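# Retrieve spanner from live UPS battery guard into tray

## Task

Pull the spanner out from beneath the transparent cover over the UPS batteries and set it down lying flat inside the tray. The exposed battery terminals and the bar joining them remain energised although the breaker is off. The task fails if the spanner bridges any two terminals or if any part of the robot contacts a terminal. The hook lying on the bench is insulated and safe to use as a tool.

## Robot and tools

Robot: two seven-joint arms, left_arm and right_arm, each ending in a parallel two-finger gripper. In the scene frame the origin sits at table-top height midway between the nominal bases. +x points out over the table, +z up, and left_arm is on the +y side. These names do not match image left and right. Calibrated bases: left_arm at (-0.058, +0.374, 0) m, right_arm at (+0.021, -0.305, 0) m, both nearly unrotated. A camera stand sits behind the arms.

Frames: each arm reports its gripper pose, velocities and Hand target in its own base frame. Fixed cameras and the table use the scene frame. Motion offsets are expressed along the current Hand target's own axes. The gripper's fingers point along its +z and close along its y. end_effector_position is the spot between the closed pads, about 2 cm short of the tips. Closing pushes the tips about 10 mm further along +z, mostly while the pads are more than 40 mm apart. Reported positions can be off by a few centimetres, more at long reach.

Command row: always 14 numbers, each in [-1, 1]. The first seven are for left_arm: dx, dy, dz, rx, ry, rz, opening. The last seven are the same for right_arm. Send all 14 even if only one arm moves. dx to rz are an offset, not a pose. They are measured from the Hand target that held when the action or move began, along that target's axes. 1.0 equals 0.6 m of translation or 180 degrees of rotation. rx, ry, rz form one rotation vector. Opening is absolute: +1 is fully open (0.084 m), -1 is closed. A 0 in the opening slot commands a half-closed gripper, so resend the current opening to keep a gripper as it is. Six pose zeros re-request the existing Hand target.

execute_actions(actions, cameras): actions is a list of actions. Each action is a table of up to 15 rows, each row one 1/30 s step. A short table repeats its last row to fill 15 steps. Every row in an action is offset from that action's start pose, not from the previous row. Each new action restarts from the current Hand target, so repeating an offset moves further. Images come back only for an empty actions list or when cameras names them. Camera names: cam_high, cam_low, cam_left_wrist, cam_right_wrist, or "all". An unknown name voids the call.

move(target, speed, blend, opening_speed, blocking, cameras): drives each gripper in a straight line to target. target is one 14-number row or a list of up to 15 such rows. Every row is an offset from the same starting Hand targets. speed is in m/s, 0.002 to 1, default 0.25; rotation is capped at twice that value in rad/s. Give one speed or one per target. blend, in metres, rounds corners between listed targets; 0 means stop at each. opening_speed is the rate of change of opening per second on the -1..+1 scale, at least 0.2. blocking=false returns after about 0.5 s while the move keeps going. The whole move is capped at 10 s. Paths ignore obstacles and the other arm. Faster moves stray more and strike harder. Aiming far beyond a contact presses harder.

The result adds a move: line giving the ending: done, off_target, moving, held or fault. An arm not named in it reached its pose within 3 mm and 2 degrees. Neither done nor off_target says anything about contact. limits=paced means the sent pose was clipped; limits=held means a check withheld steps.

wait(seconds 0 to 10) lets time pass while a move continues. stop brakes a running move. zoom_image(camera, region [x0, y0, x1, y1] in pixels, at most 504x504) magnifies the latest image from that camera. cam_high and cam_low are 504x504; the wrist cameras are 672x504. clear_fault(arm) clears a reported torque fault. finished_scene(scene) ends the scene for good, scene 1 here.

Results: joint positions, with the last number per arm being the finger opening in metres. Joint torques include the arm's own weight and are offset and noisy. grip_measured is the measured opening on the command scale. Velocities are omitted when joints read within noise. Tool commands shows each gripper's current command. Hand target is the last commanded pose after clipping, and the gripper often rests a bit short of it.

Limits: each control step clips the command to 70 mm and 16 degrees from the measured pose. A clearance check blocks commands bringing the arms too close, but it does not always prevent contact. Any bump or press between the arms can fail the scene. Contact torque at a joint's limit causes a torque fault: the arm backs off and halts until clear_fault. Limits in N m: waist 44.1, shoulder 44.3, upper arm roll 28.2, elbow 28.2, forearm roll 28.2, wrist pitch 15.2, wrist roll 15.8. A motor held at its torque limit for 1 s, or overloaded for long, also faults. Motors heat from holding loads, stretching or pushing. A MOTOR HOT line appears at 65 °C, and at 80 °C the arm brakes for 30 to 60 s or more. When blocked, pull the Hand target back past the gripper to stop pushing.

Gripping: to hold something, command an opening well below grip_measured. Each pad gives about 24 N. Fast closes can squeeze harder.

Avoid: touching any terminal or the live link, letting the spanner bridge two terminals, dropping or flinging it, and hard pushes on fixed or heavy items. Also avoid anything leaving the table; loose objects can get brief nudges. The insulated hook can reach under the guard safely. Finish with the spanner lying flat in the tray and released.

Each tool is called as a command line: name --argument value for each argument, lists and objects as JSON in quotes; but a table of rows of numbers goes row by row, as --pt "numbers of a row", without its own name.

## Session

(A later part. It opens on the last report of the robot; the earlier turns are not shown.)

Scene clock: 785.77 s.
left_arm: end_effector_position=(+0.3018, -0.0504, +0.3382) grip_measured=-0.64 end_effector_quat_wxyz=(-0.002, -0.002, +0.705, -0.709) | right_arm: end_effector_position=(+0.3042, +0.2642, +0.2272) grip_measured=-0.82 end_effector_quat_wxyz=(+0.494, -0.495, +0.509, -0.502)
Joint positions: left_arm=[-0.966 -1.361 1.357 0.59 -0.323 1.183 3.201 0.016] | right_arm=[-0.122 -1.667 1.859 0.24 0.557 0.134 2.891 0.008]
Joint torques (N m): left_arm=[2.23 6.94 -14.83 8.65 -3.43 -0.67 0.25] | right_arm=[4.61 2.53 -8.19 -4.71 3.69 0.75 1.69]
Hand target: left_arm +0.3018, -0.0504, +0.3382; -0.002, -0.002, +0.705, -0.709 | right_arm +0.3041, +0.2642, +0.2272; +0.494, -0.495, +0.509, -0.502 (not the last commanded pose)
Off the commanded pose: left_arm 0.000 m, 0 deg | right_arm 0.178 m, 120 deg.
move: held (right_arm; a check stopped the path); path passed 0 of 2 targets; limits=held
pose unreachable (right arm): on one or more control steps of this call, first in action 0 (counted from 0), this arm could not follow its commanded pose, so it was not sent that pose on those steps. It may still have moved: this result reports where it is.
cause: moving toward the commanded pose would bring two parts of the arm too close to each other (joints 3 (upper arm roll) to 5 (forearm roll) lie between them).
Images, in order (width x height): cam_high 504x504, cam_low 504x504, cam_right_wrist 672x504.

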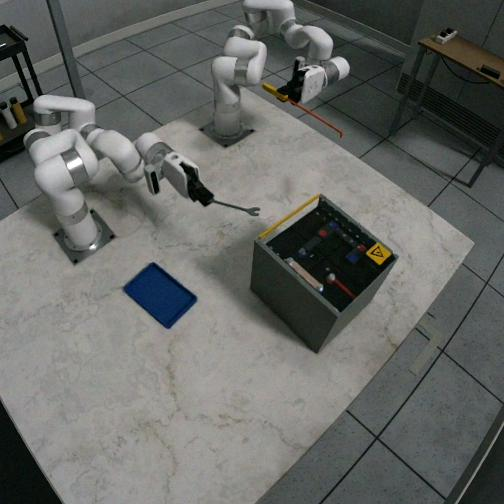

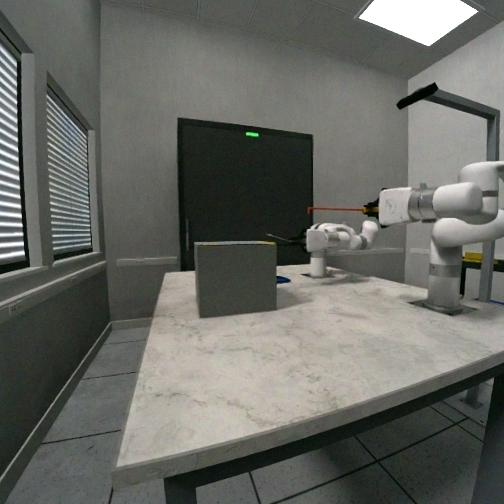

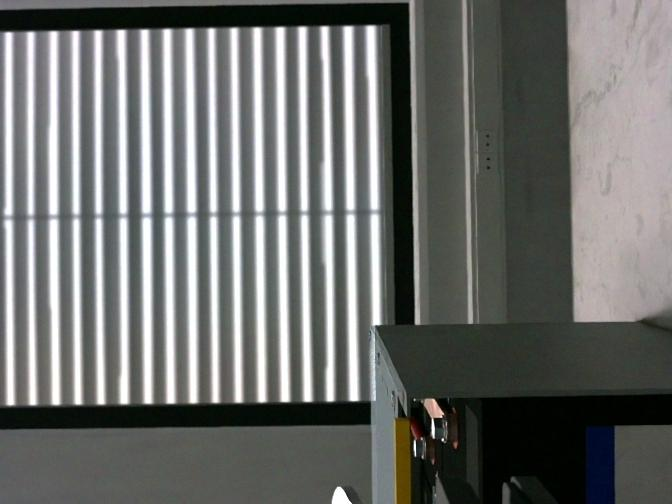

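move --pt "0 0 0 0 0 0 -1 -0.083 -0.117 0.075 0 0 0 -1" --pt "0 0 0 0 0 0 -1 -0.033 -0.217 0.167 -0.385 -0.385 -0.385 -1" --speed 0.3 --blend '[0.03,0]' --cameras '["cam_high","cam_low","cam_right_wrist"]'

zoom_image --camera "cam_high" --region '[120, 140, 300, 320]'

Scene clock: 798.33 s.
left_arm: end_effector_position=(+0.3018, -0.0504, +0.3382) grip_measured=-0.64 end_effector_quat_wxyz=(-0.002, -0.002, +0.705, -0.709) | right_arm: end_effector_position=(+0.4058, +0.2811, +0.3567) grip_measured=-0.82 end_effector_quat_wxyz=(-0.003, +1.000, -0.010, -0.004)
Joint positions: left_arm=[-0.966 -1.361 1.357 0.59 -0.323 1.183 3.201 0.016] | right_arm=[0.518 0.065 0.087 1.563 0.004 1.502 0.625 0.008]
Joint torques (N m): left_arm=[2.16 6.62 -14.89 8.64 -3.45 -0.34 0.24] | right_arm=[4.82 -17.19 1.9 24.43 -2.67 -0.81 -1.75]
Hand target: left_arm +0.3018, -0.0504, +0.3382; -0.002, -0.002, +0.705, -0.709 | right_arm +0.4058, +0.2811, +0.3567; -0.003, +1.000, -0.010, -0.004
Off the commanded pose: left_arm 0.000 m, 0 deg | right_arm 0.000 m, 0 deg.
move: done
Images, in order (width x height): cam_high 504x504, cam_low 504x504, cam_right_wrist 672x504.

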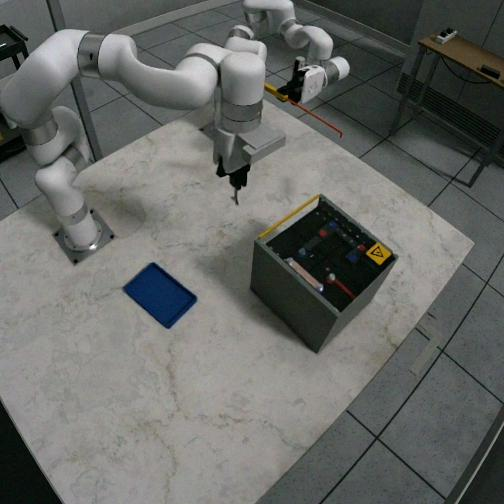

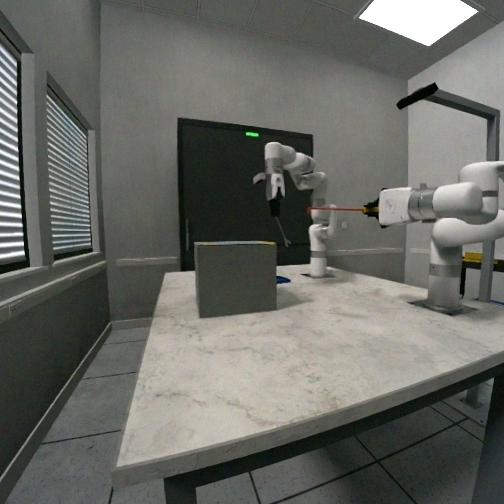

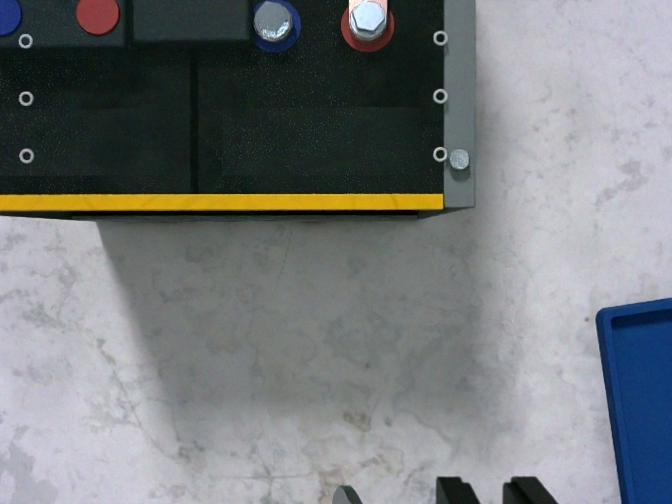

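Scaled by 2.800.

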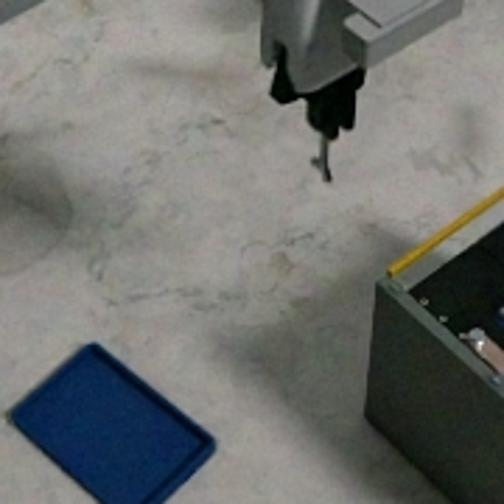

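move --pt "0 0 0 0 0 0 -1 0.023 0.25 0 0.0 0.0 -0.12 -1" --pt "0 0 0 0 0 0 -1 0.023 0.32 0.06 0.247 -0.247 -0.4545 -1" --pt "0 0 0 0 0 0 -1 0 0.342 0.35 0.247 -0.247 -0.4545 -1" --speed 0.35 --blend '[0.03,0.02,0]' --cameras '["cam_high","cam_low","cam_right_wrist"]'

zoom_image --camera "cam_high" --region '[80, 160, 280, 360]'

Scene clock: 838.43 s.
left_arm: end_effector_position=(+0.3018, -0.0504, +0.3382) grip_measured=-0.64 end_effector_quat_wxyz=(-0.002, -0.002, +0.705, -0.709) | right_arm: end_effector_position=(+0.3998, +0.0771, +0.1456) grip_measured=-0.82 end_effector_quat_wxyz=(-0.345, +0.625, +0.614, -0.335)
Joint positions: left_arm=[-0.966 -1.361 1.357 0.59 -0.323 1.183 3.201 0.016] | right_arm=[0.151 0.752 -0.059 1.809 0.15 2.057 -1.47 0.008]
Joint torques (N m): left_arm=[2.14 6.58 -14.79 8.71 -3.54 -0.17 0.28] | right_arm=[2.13 -27.64 -2.38 15.98 2.97 -0.61 -1.82]
Motor temperatures (°C): left_arm=[34 36 53 41 41 35 45] | right_arm=[44 42 41 47 37 40 41]
Hand target: left_arm +0.3018, -0.0504, +0.3382; -0.002, -0.002, +0.705, -0.709 | right_arm +0.3998, +0.0771, +0.1456; -0.345, +0.625, +0.614, -0.335
Off the commanded pose: left_arm 0.000 m, 0 deg | right_arm 0.000 m, 0 deg.
move: done
Images, in order (width x height): cam_high 504x504, cam_low 504x504, cam_right_wrist 672x504.

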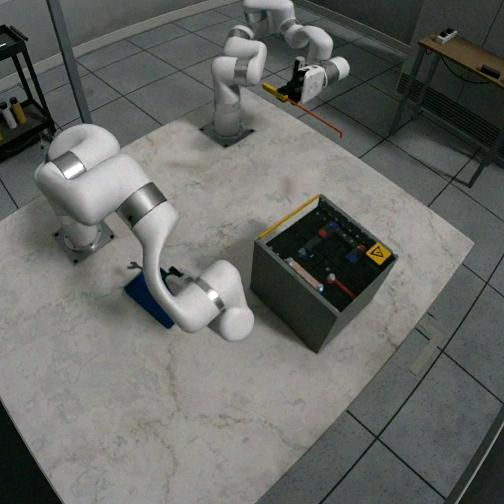

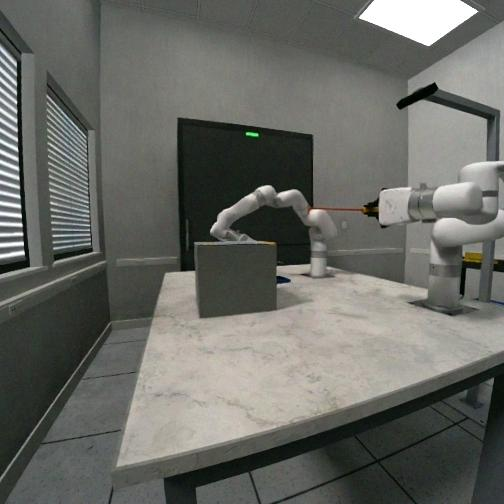

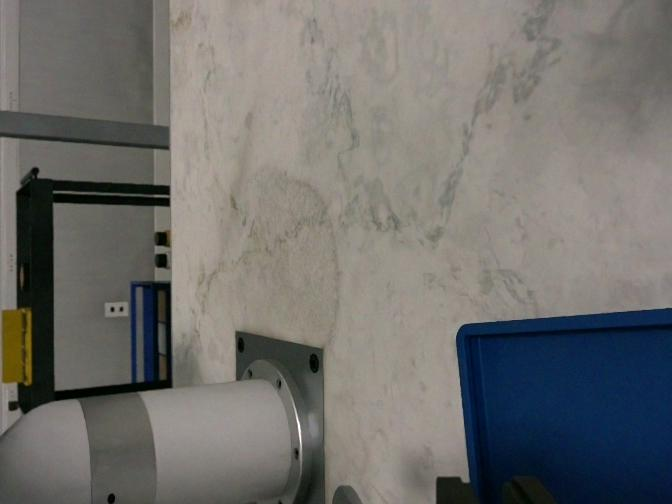

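Scaled by 2.520.

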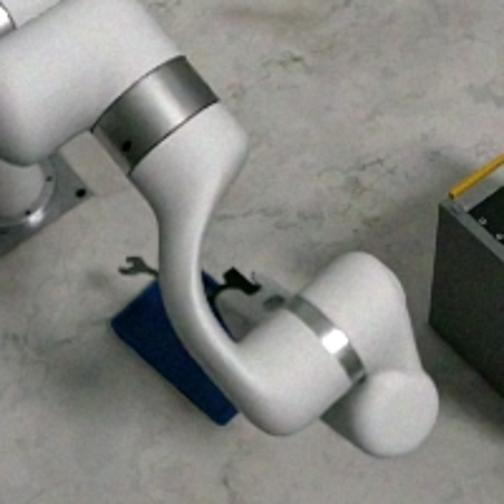

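move --target '[0,0,0,0,0,0,-1,0,0.115,0.0588,0,0,0,-1]' --speed 0.1 --cameras '["cam_high","cam_low","cam_right_wrist"]'

zoom_image --camera "cam_high" --region '[100, 220, 220, 340]'

Scene clock: 852.87 s.
left_arm: end_effector_position=(+0.3018, -0.0504, +0.3382) grip_measured=-0.64 end_effector_quat_wxyz=(-0.002, -0.002, +0.705, -0.709) | right_arm: end_effector_position=(+0.4071, +0.0774, +0.0684) grip_measured=-0.82 end_effector_quat_wxyz=(-0.345, +0.625, +0.614, -0.335)
Joint positions: left_arm=[-0.966 -1.361 1.357 0.59 -0.323 1.183 3.201 0.016] | right_arm=[0.15 0.894 -0.057 1.824 0.15 1.931 -1.487 0.008]
Joint torques (N m): left_arm=[2.07 6.48 -14.83 8.49 -3.66 -0.1 0.28] | right_arm=[-4.47 -29.29 1.04 19.82 3.01 -0.55 -1.72]
Hand target: left_arm +0.3018, -0.0504, +0.3382; -0.002, -0.002, +0.705, -0.709 | right_arm +0.4071, +0.0774, +0.0684; -0.345, +0.625, +0.614, -0.335
Off the commanded pose: left_arm 0.000 m, 0 deg | right_arm 0.000 m, 0 deg.
move: done
Images, in order (width x height): cam_high 504x504, cam_low 504x504, cam_right_wrist 672x504.

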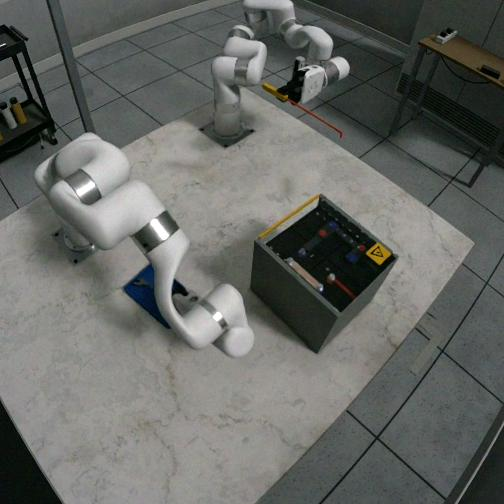

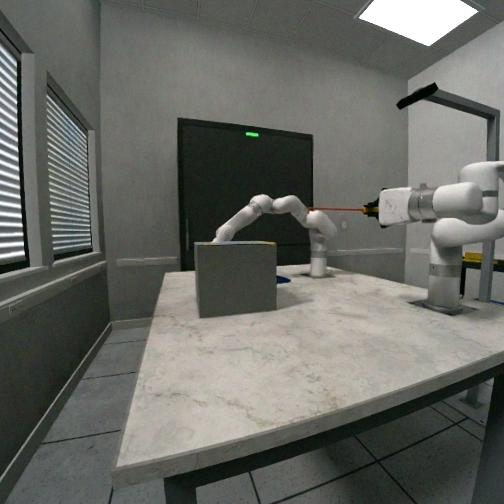

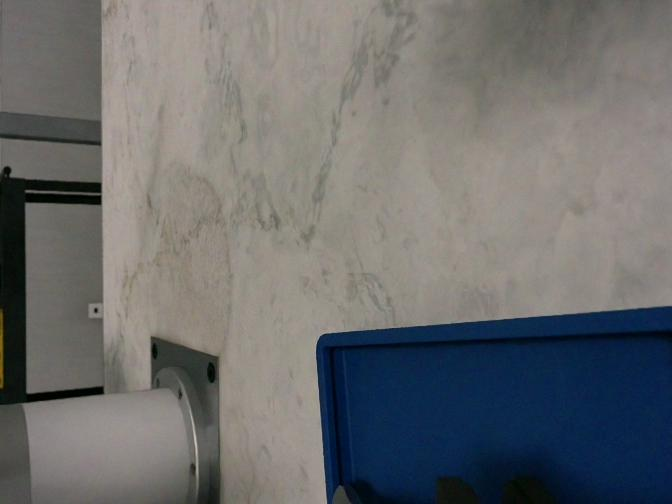

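Scaled by 4.200.

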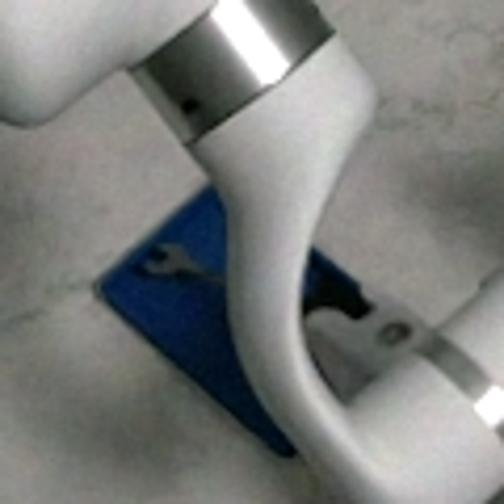

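move --pt "0 0 0 0 0 0 -1 0 0.012 -0.006 0 0 0 -1" --pt "0 0 0 0 0 0 -1 0 0.012 -0.006 0 0 0 -0.5" --speed 0.05 --opening_speed 0.3 --cameras '["cam_high","cam_right_wrist"]'

zoom_image --camera "cam_high" --region '[100, 220, 220, 340]'

Scene clock: 862.07 s.
left_arm: end_effector_position=(+0.3018, -0.0504, +0.3382) grip_measured=-0.64 end_effector_quat_wxyz=(-0.002, -0.002, +0.705, -0.709) | right_arm: end_effector_position=(+0.4140, +0.0773, +0.0643) grip_measured=-0.52 end_effector_quat_wxyz=(-0.345, +0.625, +0.614, -0.335)
Joint positions: left_arm=[-0.966 -1.361 1.357 0.59 -0.323 1.183 3.201 0.016] | right_arm=[0.147 0.928 -0.057 1.873 0.151 1.946 -1.486 0.021]
Joint torques (N m): left_arm=[2.1 6.2 -14.69 8.41 -3.51 0.12 0.38] | right_arm=[-4.09 -30.14 -1.1 19.13 0.9 1.74 1.61]
Hand target: left_arm +0.3018, -0.0504, +0.3382; -0.002, -0.002, +0.705, -0.709 | right_arm +0.4140, +0.0773, +0.0643; -0.345, +0.625, +0.614, -0.335
Off the commanded pose: left_arm 0.000 m, 0 deg | right_arm 0.000 m, 0 deg.
move: done
Images, in order (width x height): cam_high 504x504, cam_right_wrist 672x504.

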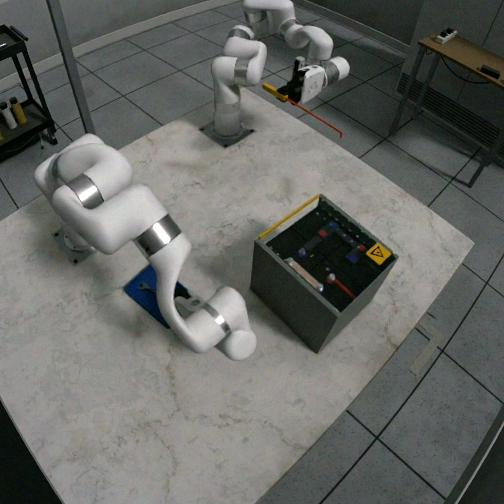

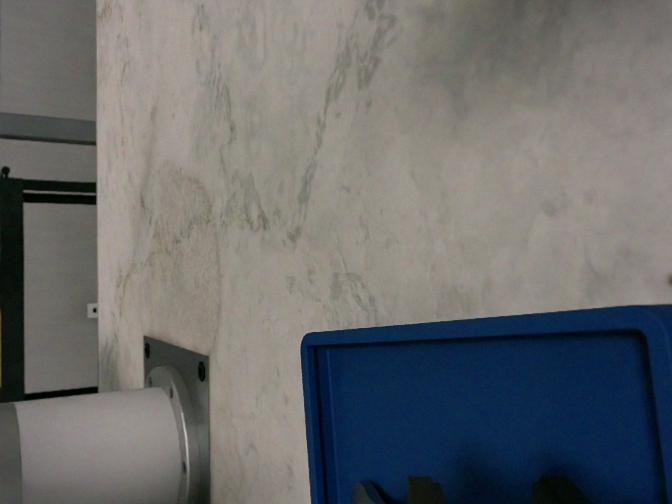

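Scaled by 4.200.

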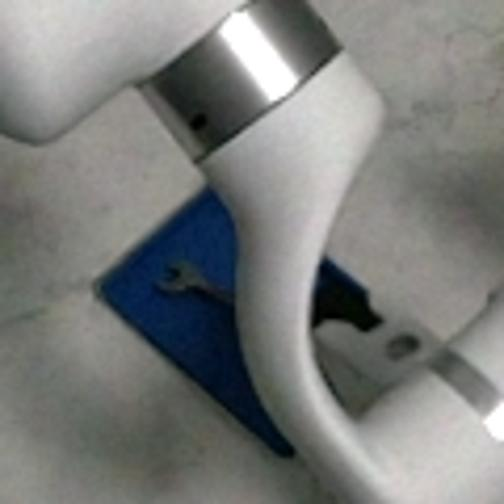

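move --pt "0 0 0 0 0 0 -1 0 0.016 0.03 0 0 0 -0.5" --pt "0 0 0 0 0 0 -1 0 0.016 0.03 0 0 0 -0.25" --speed 0.04 --opening_speed 0.4 --cameras '["cam_high","cam_right_wrist"]'

zoom_image --camera "cam_high" --region '[100, 220, 220, 340]'

Scene clock: 879.20 s.
left_arm: end_effector_position=(+0.3018, -0.0504, +0.3382) grip_measured=-0.64 end_effector_quat_wxyz=(-0.002, -0.002, +0.705, -0.709) | right_arm: end_effector_position=(+0.4040, +0.0776, +0.0465) grip_measured=-0.27 end_effector_quat_wxyz=(-0.345, +0.625, +0.614, -0.335)
Joint positions: left_arm=[-0.966 -1.361 1.357 0.59 -0.323 1.183 3.201 0.016] | right_arm=[0.151 0.922 -0.056 1.806 0.151 1.886 -1.492 0.032]
Joint torques (N m): left_arm=[1.85 6.1 -14.58 8.52 -3.59 0.41 0.15] | right_arm=[4.65 -38.57 1.03 14.86 2.97 -0.62 -1.76]
Hand target: left_arm +0.3018, -0.0504, +0.3382; -0.002, -0.002, +0.705, -0.709 | right_arm +0.4040, +0.0776, +0.0465; -0.345, +0.625, +0.614, -0.335
Off the commanded pose: left_arm 0.000 m, 0 deg | right_arm 0.000 m, 0 deg.
move: done
Images, in order (width x height): cam_high 504x504, cam_right_wrist 672x504.

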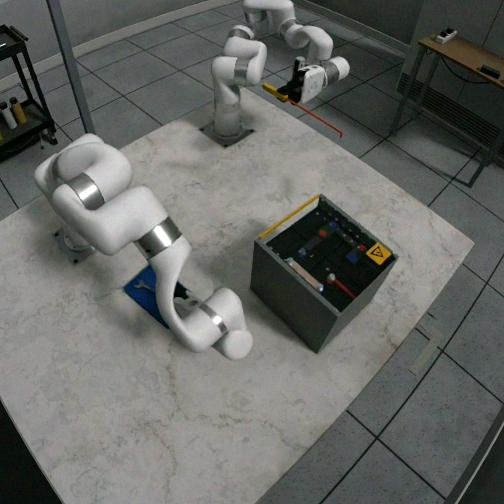

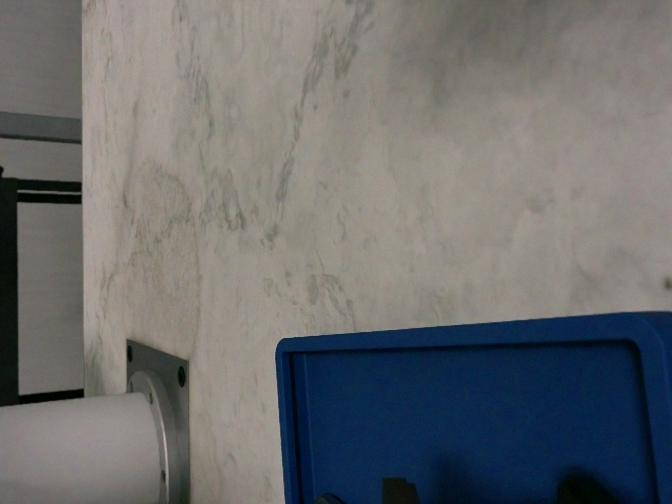

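Scaled by 4.200.

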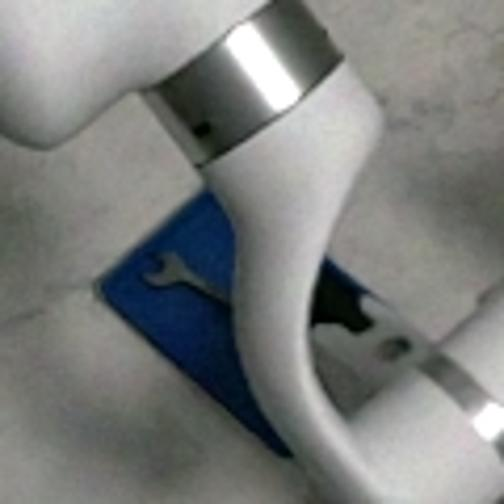

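move --pt "0 0 0 0 0 0 -1 0 0 -0.12 0 0 0 -0.25" --pt "0 0 0 0 0 0 -1 0 -0.25 -0.25 0 0 0 -0.25" --speed '[0.15,0.3]' --blend '[0.02,0]' --cameras '["cam_high","cam_right_wrist"]'

zoom_image --camera "cam_high" --region '[100, 220, 220, 340]'

Scene clock: 887.23 s.
left_arm: end_effector_position=(+0.3018, -0.0504, +0.3382) grip_measured=-0.64 end_effector_quat_wxyz=(-0.002, -0.002, +0.705, -0.709) | right_arm: end_effector_position=(+0.4492, +0.0755, +0.2534) grip_measured=-0.27 end_effector_quat_wxyz=(-0.344, +0.627, +0.615, -0.331)
Joint positions: left_arm=[-0.966 -1.361 1.357 0.59 -0.323 1.183 3.201 0.016] | right_arm=[0.089 1.085 -0.009 2.707 0.194 2.607 -1.357 0.032]
Joint torques (N m): left_arm=[1.69 5.95 -14.66 8.21 -3.48 0.39 0.25] | right_arm=[-4.59 -31.13 1.75 20.12 -2.15 2.68 1.73]
Hand target: left_arm +0.3018, -0.0504, +0.3382; -0.002, -0.002, +0.705, -0.709 | right_arm +0.4499, +0.0755, +0.2536; -0.345, +0.625, +0.614, -0.335
Off the commanded pose: left_arm 0.000 m, 0 deg | right_arm 0.001 m, 1 deg.
elbow stopped short (right arm): the move would have taken joint 4 (elbow) straighter than the controller allows.
move: done
Images, in order (width x height): cam_high 504x504, cam_right_wrist 672x504.

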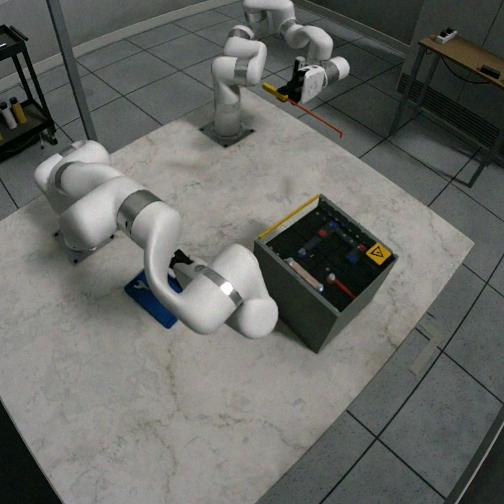

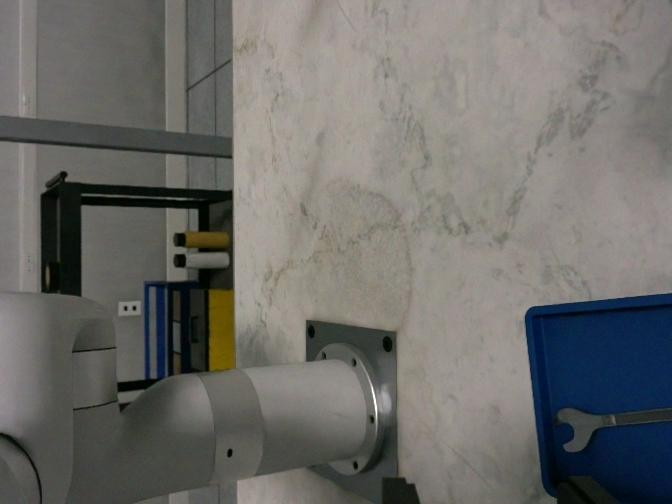

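Scaled by 4.200.

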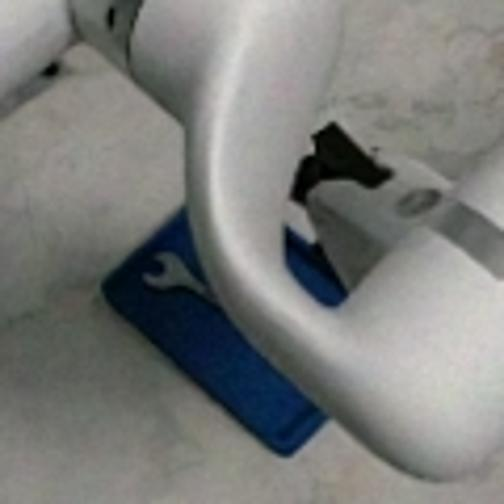

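move --pt "0 0.2 0 -0.5 0 0 -1 0.33 -0.05 0 0 0 0 -0.25" --pt "0 0.512 0 -0.5 0 0 -1 0.33 -0.05 0 0 0 0 -0.25" --speed '[0.35,0.2]' --blend '[0.03,0]' --cameras '["all"]'

zoom_image --camera "cam_high" --region '[100, 220, 220, 340]'

zoom_image --camera "cam_low" --region '[280, 240, 440, 340]'

Scene clock: 901.63 s.
left_arm: end_effector_position=(+0.3002, -0.0524, +0.0310) grip_measured=-0.64 end_effector_quat_wxyz=(-0.003, +0.001, +1.000, -0.003) | right_arm: end_effector_position=(+0.4367, +0.2733, +0.2796) grip_measured=-0.27 end_effector_quat_wxyz=(-0.352, +0.666, +0.606, -0.254)
Joint positions: left_arm=[-0.933 -0.156 0.824 0.313 0.256 0.437 2.794 0.016] | right_arm=[0.199 1.074 0.487 2.707 0.253 2.353 -0.759 0.032]
Joint torques (N m): left_arm=[-5.01 -2.5 1.13 17.34 -2.17 -2.89 0.78] | right_arm=[-4.5 -30.96 4.66 17.76 -1.2 -2.09 1.72]
Hand target: left_arm +0.3002, -0.0524, +0.0310; -0.003, +0.001, +1.000, -0.003 | right_arm +0.4379, +0.2736, +0.2800; -0.345, +0.625, +0.614, -0.335
Off the commanded pose: left_arm 0.000 m, 0 deg | right_arm 0.001 m, 10 deg.
elbow stopped short (right arm): the move would have taken joint 4 (elbow) straighter than the controller allows.
move: off_target (right_arm)

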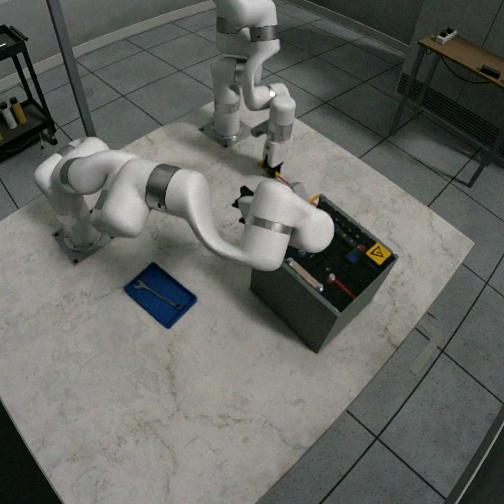

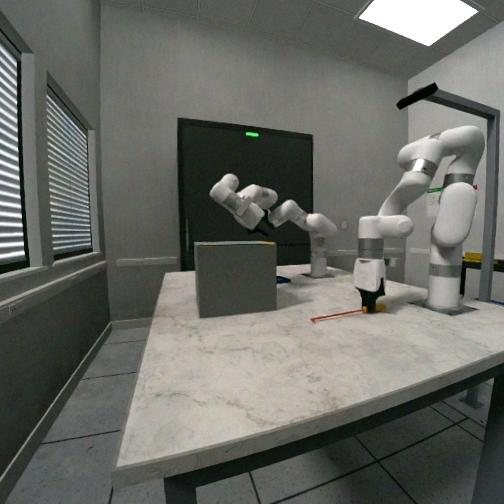

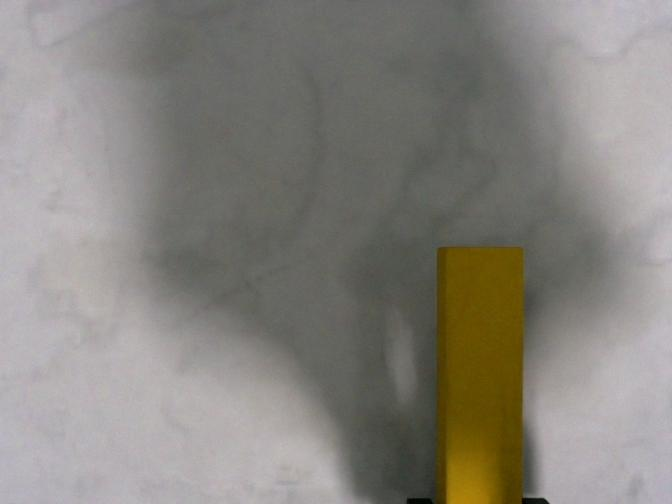

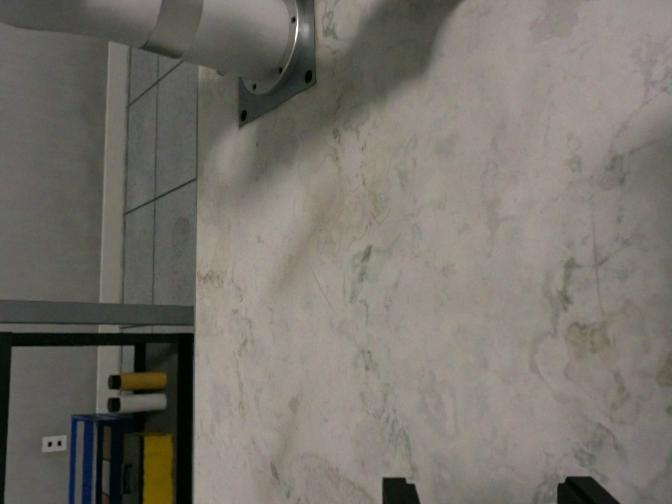

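Scaled by 4.200.

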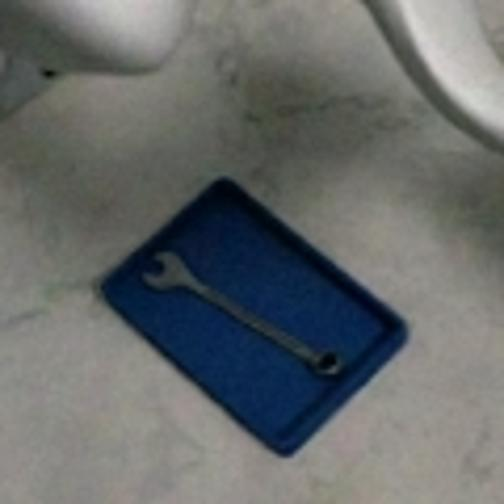

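Scaled by 3.150.

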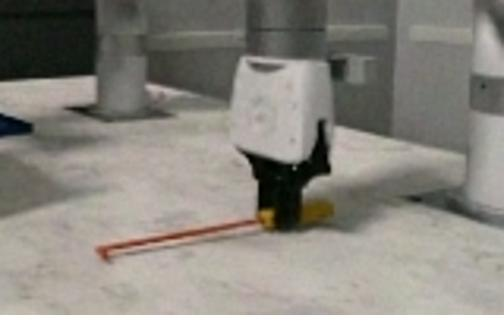

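move --pt "0 0 0.007 0 0 0 -1 0 0 0 0 0 0 -0.25" --pt "0 0 0.007 0 0 0 -0.2 0 0 0 0 0 0 -0.25" --pt "0 0 -0.2 0 0 0 -0.2 0 0 0 0 0 0 -0.25" --speed 0.15 --opening_speed 1.5 --cameras '["cam_high"]'

Scene clock: 914.80 s.
left_arm: end_effector_position=(+0.3008, -0.0516, +0.1509) grip_measured=-0.21 end_effector_quat_wxyz=(-0.003, +0.001, +1.000, -0.003) | right_arm: end_effector_position=(+0.4367, +0.2733, +0.2796) grip_measured=-0.27 end_effector_quat_wxyz=(-0.352, +0.666, +0.606, -0.254)
Joint positions: left_arm=[-0.815 -0.585 0.638 0.45 0.398 0.981 2.65 0.035] | right_arm=[0.199 1.074 0.487 2.707 0.253 2.353 -0.759 0.032]
Joint torques (N m): left_arm=[4.57 -10.03 -6.04 21.86 -2.1 0.09 -0.91] | right_arm=[-4.49 -31.26 4.56 15.87 -1.26 -2.07 1.64]
Hand target: left_arm +0.3008, -0.0516, +0.1510; -0.003, +0.001, +1.000, -0.003 | right_arm +0.4367, +0.2733, +0.2796; -0.352, +0.666, +0.606, -0.254 (not the last commanded pose)
Off the commanded pose: left_arm 0.000 m, 0 deg | right_arm 0.001 m, 10 deg.
move: off_target (right_arm)
Images, in order (width x height): cam_high 504x504.

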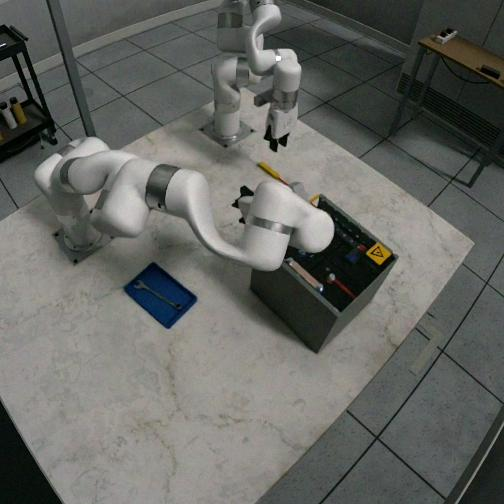

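finished_scene --scene 1

The scene is finished: the task was done.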